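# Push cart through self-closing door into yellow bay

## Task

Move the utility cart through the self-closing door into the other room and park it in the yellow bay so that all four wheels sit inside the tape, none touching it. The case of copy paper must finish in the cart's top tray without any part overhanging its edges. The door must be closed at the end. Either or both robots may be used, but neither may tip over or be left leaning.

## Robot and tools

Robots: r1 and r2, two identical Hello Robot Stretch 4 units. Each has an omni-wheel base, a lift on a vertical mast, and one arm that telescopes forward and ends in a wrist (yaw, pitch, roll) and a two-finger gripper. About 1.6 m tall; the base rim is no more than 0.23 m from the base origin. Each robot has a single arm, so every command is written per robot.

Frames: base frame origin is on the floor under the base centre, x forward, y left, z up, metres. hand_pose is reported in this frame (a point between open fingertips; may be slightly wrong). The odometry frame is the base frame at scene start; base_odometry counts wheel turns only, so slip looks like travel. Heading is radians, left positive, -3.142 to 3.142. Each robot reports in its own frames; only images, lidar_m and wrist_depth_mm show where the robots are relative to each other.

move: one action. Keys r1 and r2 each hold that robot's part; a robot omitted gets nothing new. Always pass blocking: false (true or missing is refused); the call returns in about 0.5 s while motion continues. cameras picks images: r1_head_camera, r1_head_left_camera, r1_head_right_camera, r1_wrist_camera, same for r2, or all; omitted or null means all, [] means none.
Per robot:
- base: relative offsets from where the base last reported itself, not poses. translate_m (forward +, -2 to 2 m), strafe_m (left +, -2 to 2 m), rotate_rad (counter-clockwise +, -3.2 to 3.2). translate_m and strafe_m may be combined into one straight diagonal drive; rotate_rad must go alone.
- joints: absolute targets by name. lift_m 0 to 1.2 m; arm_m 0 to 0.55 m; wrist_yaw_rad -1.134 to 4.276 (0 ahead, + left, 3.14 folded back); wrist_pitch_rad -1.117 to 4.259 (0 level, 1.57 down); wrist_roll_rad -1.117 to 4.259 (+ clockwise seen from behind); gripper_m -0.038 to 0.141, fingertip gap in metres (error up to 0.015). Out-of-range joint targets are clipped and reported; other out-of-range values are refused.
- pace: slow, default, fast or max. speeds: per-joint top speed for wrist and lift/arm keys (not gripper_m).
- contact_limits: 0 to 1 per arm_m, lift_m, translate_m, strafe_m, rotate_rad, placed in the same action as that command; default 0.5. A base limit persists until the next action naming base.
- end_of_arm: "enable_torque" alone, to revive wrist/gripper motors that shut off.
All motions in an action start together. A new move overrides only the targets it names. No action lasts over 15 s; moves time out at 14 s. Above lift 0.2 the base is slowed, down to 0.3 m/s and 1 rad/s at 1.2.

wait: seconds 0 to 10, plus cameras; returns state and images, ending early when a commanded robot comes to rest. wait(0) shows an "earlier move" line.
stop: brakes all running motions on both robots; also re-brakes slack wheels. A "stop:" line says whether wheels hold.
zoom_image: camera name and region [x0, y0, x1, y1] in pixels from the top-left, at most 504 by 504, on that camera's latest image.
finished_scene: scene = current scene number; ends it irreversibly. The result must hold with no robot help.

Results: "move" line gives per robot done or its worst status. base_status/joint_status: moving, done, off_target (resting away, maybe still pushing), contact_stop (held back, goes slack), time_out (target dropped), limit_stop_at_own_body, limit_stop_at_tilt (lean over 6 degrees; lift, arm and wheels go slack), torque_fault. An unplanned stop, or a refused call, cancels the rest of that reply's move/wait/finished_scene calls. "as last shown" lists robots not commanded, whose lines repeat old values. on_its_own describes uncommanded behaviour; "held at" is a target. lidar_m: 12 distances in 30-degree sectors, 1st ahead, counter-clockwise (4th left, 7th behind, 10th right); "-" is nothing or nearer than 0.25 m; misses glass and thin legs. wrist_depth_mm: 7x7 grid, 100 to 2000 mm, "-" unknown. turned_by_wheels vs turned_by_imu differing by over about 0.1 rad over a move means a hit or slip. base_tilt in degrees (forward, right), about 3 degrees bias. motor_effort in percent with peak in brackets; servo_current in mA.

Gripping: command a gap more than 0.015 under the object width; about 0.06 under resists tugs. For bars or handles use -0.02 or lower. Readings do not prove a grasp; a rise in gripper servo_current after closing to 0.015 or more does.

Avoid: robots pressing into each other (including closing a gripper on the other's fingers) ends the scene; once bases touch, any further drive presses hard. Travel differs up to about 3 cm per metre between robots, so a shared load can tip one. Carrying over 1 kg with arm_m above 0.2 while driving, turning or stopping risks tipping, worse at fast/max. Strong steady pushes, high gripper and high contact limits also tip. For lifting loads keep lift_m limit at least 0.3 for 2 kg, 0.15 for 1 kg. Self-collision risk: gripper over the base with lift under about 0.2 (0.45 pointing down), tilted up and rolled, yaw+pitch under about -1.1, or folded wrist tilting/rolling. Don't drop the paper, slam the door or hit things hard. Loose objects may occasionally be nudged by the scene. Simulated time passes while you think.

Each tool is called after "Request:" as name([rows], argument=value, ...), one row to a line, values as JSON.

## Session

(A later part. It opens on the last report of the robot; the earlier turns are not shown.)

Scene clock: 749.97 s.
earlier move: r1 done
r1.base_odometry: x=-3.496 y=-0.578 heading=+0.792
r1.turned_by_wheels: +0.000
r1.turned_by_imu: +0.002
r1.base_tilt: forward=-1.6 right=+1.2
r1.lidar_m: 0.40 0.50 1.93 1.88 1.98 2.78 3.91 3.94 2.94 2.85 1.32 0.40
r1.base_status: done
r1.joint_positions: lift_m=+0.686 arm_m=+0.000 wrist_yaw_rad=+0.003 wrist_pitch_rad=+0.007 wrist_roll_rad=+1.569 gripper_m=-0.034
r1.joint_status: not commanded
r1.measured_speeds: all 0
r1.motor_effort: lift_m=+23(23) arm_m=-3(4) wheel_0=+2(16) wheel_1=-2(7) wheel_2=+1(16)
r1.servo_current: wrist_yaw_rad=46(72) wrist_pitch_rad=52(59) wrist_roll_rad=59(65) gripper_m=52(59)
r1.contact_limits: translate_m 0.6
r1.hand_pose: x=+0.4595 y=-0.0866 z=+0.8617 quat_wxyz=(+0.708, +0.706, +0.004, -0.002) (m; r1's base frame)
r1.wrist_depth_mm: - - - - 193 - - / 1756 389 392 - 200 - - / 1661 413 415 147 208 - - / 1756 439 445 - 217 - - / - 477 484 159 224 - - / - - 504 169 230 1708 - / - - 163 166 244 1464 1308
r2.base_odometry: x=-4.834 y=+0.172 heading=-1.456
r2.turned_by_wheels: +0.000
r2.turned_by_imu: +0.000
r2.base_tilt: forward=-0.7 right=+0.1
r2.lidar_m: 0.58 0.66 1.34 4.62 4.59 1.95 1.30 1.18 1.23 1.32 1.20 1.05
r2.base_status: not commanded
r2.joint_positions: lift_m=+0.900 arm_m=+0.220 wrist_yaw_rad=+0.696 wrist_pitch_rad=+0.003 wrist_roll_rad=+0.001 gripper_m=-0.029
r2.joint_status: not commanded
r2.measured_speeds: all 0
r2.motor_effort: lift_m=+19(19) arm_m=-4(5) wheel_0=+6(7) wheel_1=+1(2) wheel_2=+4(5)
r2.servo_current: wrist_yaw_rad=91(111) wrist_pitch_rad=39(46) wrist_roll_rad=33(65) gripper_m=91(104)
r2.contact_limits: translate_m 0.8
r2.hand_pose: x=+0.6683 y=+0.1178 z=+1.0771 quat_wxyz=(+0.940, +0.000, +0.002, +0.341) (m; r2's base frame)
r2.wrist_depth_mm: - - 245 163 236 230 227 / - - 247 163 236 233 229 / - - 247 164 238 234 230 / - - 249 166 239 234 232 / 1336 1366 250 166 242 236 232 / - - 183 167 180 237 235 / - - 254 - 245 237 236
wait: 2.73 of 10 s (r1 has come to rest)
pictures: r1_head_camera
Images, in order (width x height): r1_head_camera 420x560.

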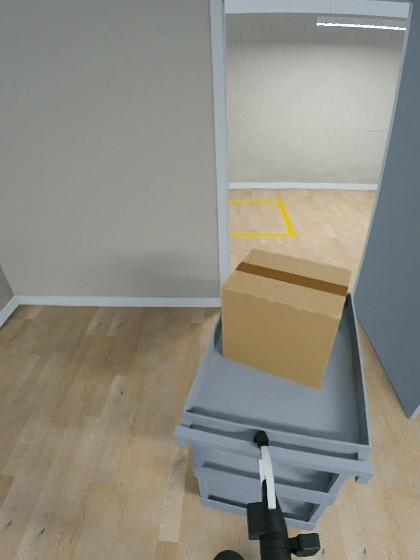

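Request:
move(r1={"base":{"translate_m":0.06,"strafe_m":-0.24},"contact_limits":{"translate_m":0.6}}, cameras=[], blocking=false)

Request:
wait(seconds=10, cameras=[])

Request:
move(r1={"base":{"translate_m":0.3,"strafe_m":0.0},"contact_limits":{"translate_m":0.6}}, cameras=[], blocking=false)

Request:
wait(seconds=10, cameras=["r1_head_camera"])

Scene clock: 756.63 s.
move: r1 moving
r1.base_odometry: x=-3.468 y=-0.595 heading=+0.792
r1.turned_by_wheels: +0.001
r1.turned_by_imu: +0.001
r1.base_tilt: forward=-1.6 right=+1.3
r1.lidar_m: 0.39 0.46 1.98 1.88 2.02 2.81 3.89 3.91 2.90 2.82 1.33 0.41
r1.base_status: translate_m moving; strafe_m moving
r1.joint_positions: lift_m=+0.686 arm_m=+0.000 wrist_yaw_rad=+0.007 wrist_pitch_rad=+0.007 wrist_roll_rad=+1.569 gripper_m=-0.034
r1.joint_status: not commanded
r1.measured_speeds: translate_m=+0.031 strafe_m=-0.124 rotate_rad=+0.000 lift_m=+0.000 arm_m=+0.000 wrist_yaw_rad=+0.000 wrist_pitch_rad=+0.000 wrist_roll_rad=+0.000
r1.motor_effort: lift_m=+23(23) arm_m=+4(4) wheel_0=+18(19) wheel_1=-4(8) wheel_2=-2(4)
r1.servo_current: wrist_yaw_rad=52(78) wrist_pitch_rad=46(59) wrist_roll_rad=46(65) gripper_m=52(52)
r1.contact_limits: translate_m 0.6
r1.hand_pose: x=+0.4599 y=-0.0853 z=+0.8617 quat_wxyz=(+0.708, +0.706, +0.005, +0.000) (m; r1's base frame)
r1.wrist_depth_mm: - - - 139 194 - - / 1618 392 394 143 202 - - / - 410 413 148 208 - - / 1708 442 442 154 217 - - / - 473 477 159 224 - - / - 508 504 182 232 1756 - / - - 164 144 178 1464 1308
r2: as last shown
r2.lidar_m: 0.61 0.65 1.30 4.60 4.59 1.94 1.28 1.19 1.23 1.34 1.20 1.03
r2.motor_effort: lift_m=+19(19) arm_m=-4(5) wheel_0=+7(7) wheel_1=+1(2) wheel_2=+4(5)
r2.servo_current: wrist_yaw_rad=91(98) wrist_pitch_rad=39(46) wrist_roll_rad=39(52) gripper_m=98(98)
r2.contact_limits: translate_m 0.8
r2.wrist_depth_mm: - - 245 163 235 231 227 / - - 246 164 236 232 229 / - - 248 164 238 234 230 / - - 250 165 240 235 232 / - 1336 251 166 241 236 233 / - - 184 166 180 237 235 / - - 255 - 245 237 236
pictures: none
No camera images: "cameras" was empty.

Scene clock: 758.37 s.
earlier move: r1 done
r1.base_odometry: x=-3.283 y=-0.704 heading=+0.792
r1.turned_by_wheels: -0.001
r1.turned_by_imu: -0.001
r1.base_tilt: forward=-1.6 right=+1.3
r1.lidar_m: 0.36 0.39 2.19 2.09 2.24 3.09 3.99 3.62 2.71 2.61 1.27 0.46
r1.base_status: done
r1.joint_positions: lift_m=+0.686 arm_m=+0.000 wrist_yaw_rad=+0.003 wrist_pitch_rad=+0.007 wrist_roll_rad=+1.569 gripper_m=-0.034
r1.joint_status: not commanded
r1.measured_speeds: all 0
r1.motor_effort: lift_m=+23(23) arm_m=+4(4) wheel_0=+3(21) wheel_1=-1(8) wheel_2=-1(6)
r1.servo_current: wrist_yaw_rad=52(78) wrist_pitch_rad=52(59) wrist_roll_rad=46(65) gripper_m=46(59)
r1.contact_limits: translate_m 0.6
r1.hand_pose: x=+0.4595 y=-0.0867 z=+0.8617 quat_wxyz=(+0.708, +0.706, +0.004, -0.002) (m; r1's base frame)
r1.wrist_depth_mm: - - - 252 254 1499 1229 / - - - 250 250 1756 - / - - - 243 243 - - / - 442 442 236 239 - - / - 445 452 175 236 - - / - 455 455 182 230 - - / - 144 175 145 224 - -
r2.base_odometry: x=-4.834 y=+0.172 heading=-1.456
r2.turned_by_wheels: +0.000
r2.turned_by_imu: +0.000
r2.base_tilt: forward=-0.7 right=+0.0
r2.lidar_m: 0.62 0.65 1.11 4.58 4.58 1.98 1.30 1.20 1.23 1.35 1.22 1.05
r2.base_status: not commanded
r2.joint_positions: lift_m=+0.900 arm_m=+0.220 wrist_yaw_rad=+0.696 wrist_pitch_rad=+0.003 wrist_roll_rad=+0.001 gripper_m=-0.029
r2.joint_status: not commanded
r2.measured_speeds: all 0
r2.motor_effort: lift_m=+19(19) arm_m=-4(5) wheel_0=+7(7) wheel_1=+1(2) wheel_2=+4(5)
r2.servo_current: wrist_yaw_rad=91(104) wrist_pitch_rad=46(52) wrist_roll_rad=46(59) gripper_m=104(111)
r2.contact_limits: translate_m 0.8
r2.hand_pose: x=+0.6683 y=+0.1178 z=+1.0771 quat_wxyz=(+0.940, +0.000, +0.002, +0.341) (m; r2's base frame)
r2.wrist_depth_mm: - - 244 163 236 230 227 / - - 247 163 236 232 229 / - - 248 164 239 234 230 / - - 250 165 239 235 231 / 1160 - 251 166 242 237 232 / - 960 186 167 181 237 235 / - - 254 - 243 236 236
wait: 1.73 of 10 s (r1 has come to rest)
pictures: none
No camera images: "cameras" was empty.

Scene clock: 758.87 s.
move: r1 moving
r1.base_odometry: x=-3.261 y=-0.682 heading=+0.791
r1.turned_by_wheels: -0.001
r1.turned_by_imu: -0.001
r1.base_tilt: forward=-1.6 right=+1.3
r1.lidar_m: 0.34 1.98 2.19 2.11 2.22 3.11 4.01 3.62 2.70 2.61 1.25 0.43
r1.base_status: translate_m moving; strafe_m moving
r1.joint_positions: lift_m=+0.686 arm_m=+0.000 wrist_yaw_rad=-0.008 wrist_pitch_rad=+0.007 wrist_roll_rad=+1.569 gripper_m=-0.034
r1.joint_status: not commanded
r1.measured_speeds: translate_m=+0.124 strafe_m=-0.001 rotate_rad=-0.003 lift_m=+0.000 arm_m=+0.000 wrist_yaw_rad=-0.071 wrist_pitch_rad=+0.000 wrist_roll_rad=+0.000
r1.motor_effort: lift_m=+23(23) arm_m=+4(4) wheel_0=+5(11) wheel_1=+5(8) wheel_2=-18(18)
r1.servo_current: wrist_yaw_rad=46(78) wrist_pitch_rad=52(52) wrist_roll_rad=59(72) gripper_m=46(59)
r1.contact_limits: translate_m 0.6
r1.hand_pose: x=+0.4585 y=-0.0899 z=+0.8617 quat_wxyz=(+0.708, +0.706, +0.000, -0.006) (m; r1's base frame)
r1.wrist_depth_mm: - - - - 272 - 1160 / - - - 259 264 1618 1281 / - - - 251 252 1808 - / - 445 449 239 243 - - / - 439 445 176 236 - - / 1661 442 187 170 180 - - / - 148 439 139 218 125 -
r2: as last shown
r2.base_tilt: forward=-0.6 right=+0.0
r2.lidar_m: 0.63 0.63 1.09 4.60 4.60 1.96 1.30 1.20 1.23 1.31 1.21 1.05
r2.motor_effort: lift_m=+19(19) arm_m=-4(5) wheel_0=+6(7) wheel_1=+1(2) wheel_2=+4(5)
r2.servo_current: wrist_yaw_rad=98(98) wrist_pitch_rad=46(46) wrist_roll_rad=39(59) gripper_m=104(104)
r2.contact_limits: translate_m 0.8
r2.wrist_depth_mm: - - 245 163 236 231 227 / - - 247 163 236 232 228 / - - 247 164 238 233 229 / - - 249 165 239 236 232 / 1182 - 252 166 241 236 234 / - 960 184 167 180 237 235 / - - 255 - 244 237 236
pictures: none
No camera images: "cameras" was empty.

Scene clock: 760.83 s.
earlier move: r1 done
r1.base_odometry: x=-3.072 y=-0.490 heading=+0.792
r1.turned_by_wheels: +0.001
r1.turned_by_imu: -0.001
r1.base_tilt: forward=-1.5 right=+1.3
r1.lidar_m: 0.33 0.49 2.20 2.09 2.22 3.10 - 3.64 2.73 1.26 0.95 0.45
r1.base_status: done
r1.joint_positions: lift_m=+0.686 arm_m=+0.000 wrist_yaw_rad=-0.003 wrist_pitch_rad=+0.007 wrist_roll_rad=+1.569 gripper_m=-0.034
r1.joint_status: not commanded
r1.measured_speeds: all 0
r1.motor_effort: lift_m=+23(23) arm_m=-4(4) wheel_0=+2(11) wheel_1=+2(8) wheel_2=+2(23)
r1.servo_current: wrist_yaw_rad=20(91) wrist_pitch_rad=46(59) wrist_roll_rad=52(72) gripper_m=52(59)
r1.contact_limits: translate_m 0.6
r1.hand_pose: x=+0.4591 y=-0.0882 z=+0.8617 quat_wxyz=(+0.708, +0.706, +0.002, -0.004) (m; r1's base frame)
r1.wrist_depth_mm: - - - - 317 1366 397 / - - - - 294 1708 1229 / - - - - 270 1808 - / - - - 257 253 866 - / - 449 449 235 240 - - / - 442 209 174 229 - - / - 145 183 150 213 - -
r2.base_odometry: x=-4.834 y=+0.172 heading=-1.456
r2.turned_by_wheels: +0.000
r2.turned_by_imu: +0.000
r2.base_tilt: forward=-0.6 right=+0.1
r2.lidar_m: 0.61 0.63 1.27 4.59 4.59 1.95 1.31 1.16 1.23 1.32 1.21 1.03
r2.base_status: not commanded
r2.joint_positions: lift_m=+0.900 arm_m=+0.220 wrist_yaw_rad=+0.696 wrist_pitch_rad=+0.003 wrist_roll_rad=+0.001 gripper_m=-0.029
r2.joint_status: not commanded
r2.measured_speeds: all 0
r2.motor_effort: lift_m=+19(19) arm_m=-4(5) wheel_0=+6(7) wheel_1=+1(2) wheel_2=+4(5)
r2.servo_current: wrist_yaw_rad=85(104) wrist_pitch_rad=46(46) wrist_roll_rad=52(65) gripper_m=98(104)
r2.contact_limits: translate_m 0.8
r2.hand_pose: x=+0.6683 y=+0.1178 z=+1.0771 quat_wxyz=(+0.940, +0.000, +0.002, +0.341) (m; r2's base frame)
r2.wrist_depth_mm: - - 244 163 236 231 228 / - - 246 163 237 232 229 / - - 248 165 237 234 229 / - - 249 165 239 235 232 / - 1138 252 166 242 237 233 / - - 186 167 180 238 235 / - - 254 - 244 238 236
wait: 1.97 of 10 s (r1 has come to rest)
pictures: r1_head_camera
Images, in order (width x height): r1_head_camera 420x560.

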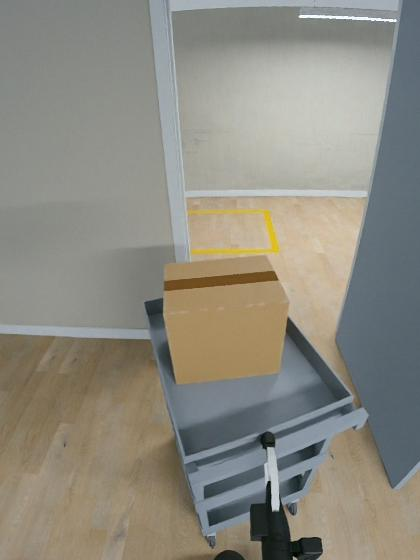

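Request:
move(r1={"base":{"translate_m":-0.45,"strafe_m":-0.2},"contact_limits":{"translate_m":0.6}}, cameras=[], blocking=false)

Request:
wait(seconds=10, cameras=["r1_head_camera"])

Scene clock: 767.23 s.
move: r1 moving
r1.base_odometry: x=-3.084 y=-0.522 heading=+0.792
r1.turned_by_wheels: +0.000
r1.turned_by_imu: +0.000
r1.base_tilt: forward=-1.6 right=+1.3
r1.lidar_m: 0.33 0.34 2.19 2.12 2.25 3.10 - 3.60 2.71 1.26 0.95 0.46
r1.base_status: translate_m moving; strafe_m moving
r1.joint_positions: lift_m=+0.686 arm_m=+0.000 wrist_yaw_rad=+0.003 wrist_pitch_rad=+0.007 wrist_roll_rad=+1.569 gripper_m=-0.034
r1.joint_status: not commanded
r1.measured_speeds: translate_m=-0.123 strafe_m=-0.053 rotate_rad=+0.001 lift_m=+0.000 arm_m=+0.000 wrist_yaw_rad=+0.000 wrist_pitch_rad=+0.000 wrist_roll_rad=+0.000
r1.motor_effort: lift_m=+23(23) arm_m=-4(4) wheel_0=-3(6) wheel_1=-9(11) wheel_2=+16(16)
r1.servo_current: wrist_yaw_rad=52(65) wrist_pitch_rad=59(59) wrist_roll_rad=46(72) gripper_m=59(59)
r1.contact_limits: translate_m 0.6
r1.hand_pose: x=+0.4596 y=-0.0865 z=+0.8617 quat_wxyz=(+0.708, +0.706, +0.004, -0.002) (m; r1's base frame)
r1.wrist_depth_mm: - - - - 309 1576 1182 / - - - - 278 1661 1255 / - - - 259 262 1863 - / - - 459 251 250 - - / - 452 449 235 240 - - / - 442 442 182 229 - - / - 436 178 142 218 - -
r2: as last shown
r2.base_tilt: forward=-0.6 right=+0.0
r2.lidar_m: 0.59 0.65 1.25 4.57 4.58 1.94 1.31 1.20 1.21 1.29 1.21 1.06
r2.motor_effort: lift_m=+19(19) arm_m=-4(4) wheel_0=+7(7) wheel_1=+1(2) wheel_2=+5(5)
r2.servo_current: wrist_yaw_rad=98(98) wrist_pitch_rad=33(46) wrist_roll_rad=46(46) gripper_m=98(98)
r2.contact_limits: translate_m 0.8
r2.wrist_depth_mm: - - 245 163 236 230 228 / - - 246 163 236 232 229 / - - 247 164 238 234 230 / - - 250 166 240 236 231 / - 1060 251 166 240 236 234 / - - 186 166 181 237 235 / - - 253 - 244 236 236
pictures: none
No camera images: "cameras" was empty.

Scene clock: 769.77 s.
earlier move: r1 done
r1.base_odometry: x=-3.246 y=-0.951 heading=+0.791
r1.turned_by_wheels: -0.001
r1.turned_by_imu: -0.001
r1.base_tilt: forward=-1.6 right=+1.3
r1.lidar_m: 0.31 0.44 2.39 2.31 2.45 3.43 3.82 3.35 2.51 2.41 1.23 0.46
r1.base_status: done
r1.joint_positions: lift_m=+0.686 arm_m=+0.000 wrist_yaw_rad=+0.001 wrist_pitch_rad=+0.007 wrist_roll_rad=+1.569 gripper_m=-0.034
r1.joint_status: not commanded
r1.measured_speeds: all 0
r1.motor_effort: lift_m=+23(23) arm_m=-4(4) wheel_0=-5(8) wheel_1=-1(11) wheel_2=-2(21)
r1.servo_current: wrist_yaw_rad=46(98) wrist_pitch_rad=52(59) wrist_roll_rad=39(72) gripper_m=59(59)
r1.contact_limits: translate_m 0.6
r1.hand_pose: x=+0.4594 y=-0.0871 z=+0.8617 quat_wxyz=(+0.708, +0.706, +0.003, -0.002) (m; r1's base frame)
r1.wrist_depth_mm: - 891 891 - 345 349 - / - - - - 320 357 1182 / 1808 - - - 293 1708 - / 1708 - - 260 262 1921 - / 1756 455 455 238 245 - - / 1756 442 436 181 229 - - / - 418 181 163 210 - -
r2.base_odometry: x=-4.834 y=+0.172 heading=-1.456
r2.turned_by_wheels: +0.000
r2.turned_by_imu: +0.000
r2.base_tilt: forward=-0.6 right=+0.1
r2.lidar_m: 0.64 0.64 0.92 1.29 4.59 1.95 1.28 1.19 1.22 1.30 1.20 1.02
r2.base_status: not commanded
r2.joint_positions: lift_m=+0.900 arm_m=+0.220 wrist_yaw_rad=+0.696 wrist_pitch_rad=+0.003 wrist_roll_rad=+0.001 gripper_m=-0.029
r2.joint_status: not commanded
r2.measured_speeds: all 0
r2.motor_effort: lift_m=+19(19) arm_m=-4(5) wheel_0=+6(7) wheel_1=+1(2) wheel_2=+4(5)
r2.servo_current: wrist_yaw_rad=98(104) wrist_pitch_rad=39(52) wrist_roll_rad=46(65) gripper_m=98(104)
r2.contact_limits: translate_m 0.8
r2.hand_pose: x=+0.6683 y=+0.1178 z=+1.0771 quat_wxyz=(+0.940, +0.000, +0.002, +0.341) (m; r2's base frame)
r2.wrist_depth_mm: - - 244 163 236 231 226 / - - 247 164 236 232 229 / - - 248 164 239 234 230 / - - 250 165 240 235 232 / - - 252 166 241 236 233 / 878 759 186 167 180 236 235 / 615 634 255 - 243 237 236
wait: 2.53 of 10 s (r1 has come to rest)
pictures: r1_head_camera
Images, in order (width x height): r1_head_camera 420x560.

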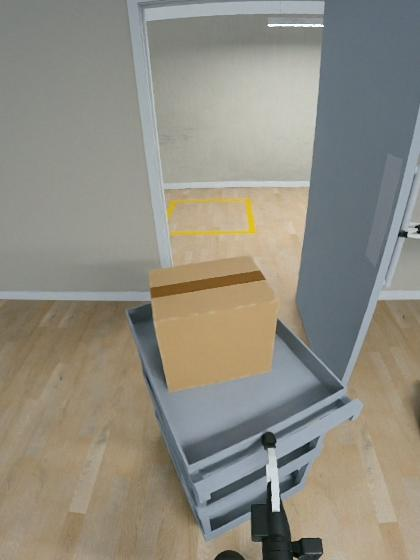

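Request:
move(r1={"base":{"translate_m":0.03,"strafe_m":0.2},"contact_limits":{"translate_m":0.6}}, cameras=[], blocking=false)

Request:
wait(seconds=10, cameras=[])

Request:
move(r1={"base":{"translate_m":0.25},"contact_limits":{"translate_m":0.6}}, cameras=[], blocking=false)

Request:
wait(seconds=10, cameras=["r1_head_camera"])

Scene clock: 779.60 s.
move: r1 moving
r1.base_odometry: x=-3.266 y=-0.924 heading=+0.790
r1.turned_by_wheels: -0.002
r1.turned_by_imu: -0.002
r1.base_tilt: forward=-1.6 right=+1.3
r1.lidar_m: 0.31 0.52 2.36 2.27 2.41 3.37 3.83 3.39 2.53 2.45 1.27 0.47
r1.base_status: translate_m moving; strafe_m moving
r1.joint_positions: lift_m=+0.686 arm_m=+0.000 wrist_yaw_rad=-0.011 wrist_pitch_rad=+0.007 wrist_roll_rad=+1.569 gripper_m=-0.034
r1.joint_status: not commanded
r1.measured_speeds: translate_m=+0.020 strafe_m=+0.129 rotate_rad=+0.000 lift_m=+0.000 arm_m=+0.000 wrist_yaw_rad=-0.017 wrist_pitch_rad=+0.000 wrist_roll_rad=+0.000
r1.motor_effort: lift_m=+23(23) arm_m=-1(4) wheel_0=-16(18) wheel_1=+6(9) wheel_2=-12(12)
r1.servo_current: wrist_yaw_rad=72(72) wrist_pitch_rad=52(59) wrist_roll_rad=46(65) gripper_m=46(52)
r1.contact_limits: translate_m 0.6
r1.hand_pose: x=+0.4583 y=-0.0906 z=+0.8617 quat_wxyz=(+0.708, +0.706, -0.001, -0.007) (m; r1's base frame)
r1.wrist_depth_mm: - 878 891 - 351 353 - / - - - - 320 366 1160 / 1756 - - 217 291 1708 - / 1808 - - 263 264 1863 - / 1808 459 455 240 241 - - / 1708 433 187 182 180 - - / - 144 415 156 210 - -
r2: as last shown
r2.base_tilt: forward=-0.7 right=+0.0
r2.lidar_m: 0.62 0.66 0.93 1.34 4.59 1.96 1.31 1.17 1.22 1.31 1.21 1.02
r2.motor_effort: lift_m=+19(19) arm_m=-4(5) wheel_0=+7(7) wheel_1=+1(2) wheel_2=+4(5)
r2.servo_current: wrist_yaw_rad=98(104) wrist_pitch_rad=39(46) wrist_roll_rad=33(59) gripper_m=98(104)
r2.contact_limits: translate_m 0.8
r2.wrist_depth_mm: - - 245 163 235 231 228 / - - 247 163 236 233 229 / - - 248 164 238 233 230 / - - 250 165 240 235 232 / - - 250 166 241 236 233 / 854 768 186 167 180 236 234 / 621 634 255 - 242 237 236
pictures: none
No camera images: "cameras" was empty.

Scene clock: 781.13 s.
earlier move: r1 done
r1.base_odometry: x=-3.367 y=-0.789 heading=+0.791
r1.turned_by_wheels: +0.001
r1.turned_by_imu: +0.001
r1.base_tilt: forward=-1.6 right=+1.2
r1.lidar_m: 0.37 2.10 2.21 2.10 2.22 3.11 3.85 3.65 2.71 2.61 1.39 0.44
r1.base_status: done
r1.joint_positions: lift_m=+0.686 arm_m=+0.000 wrist_yaw_rad=-0.004 wrist_pitch_rad=+0.007 wrist_roll_rad=+1.569 gripper_m=-0.034
r1.joint_status: not commanded
r1.measured_speeds: all 0
r1.motor_effort: lift_m=+23(23) arm_m=+4(4) wheel_0=-1(19) wheel_1=+0(9) wheel_2=-4(12)
r1.servo_current: wrist_yaw_rad=46(78) wrist_pitch_rad=52(59) wrist_roll_rad=46(65) gripper_m=52(59)
r1.contact_limits: translate_m 0.6
r1.hand_pose: x=+0.4589 y=-0.0885 z=+0.8617 quat_wxyz=(+0.708, +0.706, +0.001, -0.004) (m; r1's base frame)
r1.wrist_depth_mm: - - - 255 258 - 1229 / 1808 - - 251 253 1708 - / 1808 - - 244 246 842 - / 1756 445 449 238 242 - - / 1756 445 449 177 236 - - / - 455 207 182 229 - - / - 144 455 145 224 - -
r2.base_odometry: x=-4.834 y=+0.172 heading=-1.456
r2.turned_by_wheels: +0.000
r2.turned_by_imu: +0.000
r2.base_tilt: forward=-0.7 right=+0.0
r2.lidar_m: 0.62 0.66 1.08 4.60 4.59 1.93 1.28 1.20 1.22 1.30 1.20 1.05
r2.base_status: not commanded
r2.joint_positions: lift_m=+0.900 arm_m=+0.220 wrist_yaw_rad=+0.696 wrist_pitch_rad=+0.003 wrist_roll_rad=+0.001 gripper_m=-0.029
r2.joint_status: not commanded
r2.measured_speeds: all 0
r2.motor_effort: lift_m=+19(19) arm_m=-4(5) wheel_0=+7(7) wheel_1=+1(2) wheel_2=+5(5)
r2.servo_current: wrist_yaw_rad=91(104) wrist_pitch_rad=39(52) wrist_roll_rad=46(59) gripper_m=98(104)
r2.contact_limits: translate_m 0.8
r2.hand_pose: x=+0.6683 y=+0.1178 z=+1.0771 quat_wxyz=(+0.940, +0.000, +0.002, +0.341) (m; r2's base frame)
r2.wrist_depth_mm: - - 244 163 235 231 227 / - - 246 163 236 232 229 / - - 247 164 238 234 231 / - - 249 165 240 235 231 / - - 252 166 242 237 233 / 1025 946 186 167 180 237 235 / - - 254 - 243 238 236
wait: 1.53 of 10 s (r1 has come to rest)
pictures: none
No camera images: "cameras" was empty.

Scene clock: 781.63 s.
move: r1 moving
r1.base_odometry: x=-3.345 y=-0.767 heading=+0.791
r1.turned_by_wheels: +0.000
r1.turned_by_imu: +0.000
r1.base_tilt: forward=-1.7 right=+1.3
r1.lidar_m: 0.38 2.06 2.20 2.11 2.23 3.10 3.87 3.65 2.69 2.60 1.39 0.44
r1.base_status: translate_m moving
r1.joint_positions: lift_m=+0.686 arm_m=+0.000 wrist_yaw_rad=-0.004 wrist_pitch_rad=+0.007 wrist_roll_rad=+1.569 gripper_m=-0.034
r1.joint_status: not commanded
r1.measured_speeds: translate_m=+0.123 strafe_m=+0.000 rotate_rad=+0.001 lift_m=+0.000 arm_m=+0.000 wrist_yaw_rad=+0.000 wrist_pitch_rad=+0.000 wrist_roll_rad=+0.000
r1.motor_effort: lift_m=+23(23) arm_m=+4(4) wheel_0=+8(9) wheel_1=+5(7) wheel_2=-15(17)
r1.servo_current: wrist_yaw_rad=52(72) wrist_pitch_rad=46(52) wrist_roll_rad=52(59) gripper_m=46(52)
r1.contact_limits: translate_m 0.6
r1.hand_pose: x=+0.4589 y=-0.0885 z=+0.8617 quat_wxyz=(+0.708, +0.706, +0.001, -0.004) (m; r1's base frame)
r1.wrist_depth_mm: - - - 251 254 - 1229 / 1708 - - 248 248 1661 - / - - - 241 241 - - / - 442 442 233 238 - - / - 442 449 229 232 - - / 1708 445 445 183 181 - - / - 148 455 140 223 126 -
r2: as last shown
r2.base_tilt: forward=-0.7 right=+0.1
r2.lidar_m: 0.63 0.67 1.09 4.59 4.59 1.95 1.30 1.20 1.21 1.32 1.21 1.05
r2.motor_effort: lift_m=+19(19) arm_m=-5(5) wheel_0=+6(7) wheel_1=+1(2) wheel_2=+4(5)
r2.servo_current: wrist_yaw_rad=91(98) wrist_pitch_rad=39(46) wrist_roll_rad=46(52) gripper_m=104(104)
r2.contact_limits: translate_m 0.8
r2.wrist_depth_mm: - - 246 163 235 231 226 / - - 247 164 236 231 228 / - - 247 164 239 233 229 / - - 250 165 239 236 231 / 1138 - 251 166 241 236 234 / - 960 186 167 180 236 234 / - 1182 254 - 244 238 236
pictures: none
No camera images: "cameras" was empty.

Scene clock: 783.43 s.
earlier move: r1 done
r1.base_odometry: x=-3.191 y=-0.611 heading=+0.792
r1.turned_by_wheels: +0.000
r1.turned_by_imu: +0.001
r1.base_tilt: forward=-1.6 right=+1.3
r1.lidar_m: 0.38 0.43 2.20 2.11 2.19 3.10 4.13 3.63 2.67 1.39 1.05 0.42
r1.base_status: done
r1.joint_positions: lift_m=+0.686 arm_m=+0.000 wrist_yaw_rad=+0.003 wrist_pitch_rad=+0.007 wrist_roll_rad=+1.569 gripper_m=-0.034
r1.joint_status: not commanded
r1.measured_speeds: all 0
r1.motor_effort: lift_m=+23(23) arm_m=+4(4) wheel_0=+3(13) wheel_1=+2(10) wheel_2=+1(17)
r1.servo_current: wrist_yaw_rad=59(78) wrist_pitch_rad=59(59) wrist_roll_rad=52(72) gripper_m=52(59)
r1.contact_limits: translate_m 0.6
r1.hand_pose: x=+0.4595 y=-0.0866 z=+0.8617 quat_wxyz=(+0.708, +0.706, +0.004, -0.002) (m; r1's base frame)
r1.wrist_depth_mm: - - - 220 221 1537 - / - - - 223 224 - - / - 418 424 165 226 - - / - 439 439 166 228 - - / - 455 462 167 229 - - / - 480 469 182 231 - - / - 143 165 144 234 - -
r2.base_odometry: x=-4.834 y=+0.172 heading=-1.456
r2.turned_by_wheels: +0.000
r2.turned_by_imu: +0.000
r2.base_tilt: forward=-0.7 right=+0.1
r2.lidar_m: 0.62 0.63 1.30 4.58 4.57 1.95 1.29 1.19 1.23 1.32 1.22 1.02
r2.base_status: not commanded
r2.joint_positions: lift_m=+0.900 arm_m=+0.220 wrist_yaw_rad=+0.696 wrist_pitch_rad=+0.003 wrist_roll_rad=+0.001 gripper_m=-0.029
r2.joint_status: not commanded
r2.measured_speeds: all 0
r2.motor_effort: lift_m=+19(19) arm_m=-4(5) wheel_0=+7(7) wheel_1=+2(2) wheel_2=+5(5)
r2.servo_current: wrist_yaw_rad=85(98) wrist_pitch_rad=46(52) wrist_roll_rad=52(65) gripper_m=98(104)
r2.contact_limits: translate_m 0.8
r2.hand_pose: x=+0.6683 y=+0.1178 z=+1.0771 quat_wxyz=(+0.940, +0.000, +0.002, +0.341) (m; r2's base frame)
r2.wrist_depth_mm: - - 245 163 236 231 227 / - - 246 163 236 231 229 / - - 249 164 238 234 229 / - - 249 165 239 235 231 / 1118 - 251 166 242 236 233 / - - 185 167 180 237 235 / - - 254 - 244 237 236
wait: 1.80 of 10 s (r1 has come to rest)
pictures: r1_head_camera
Images, in order (width x height): r1_head_camera 420x560.

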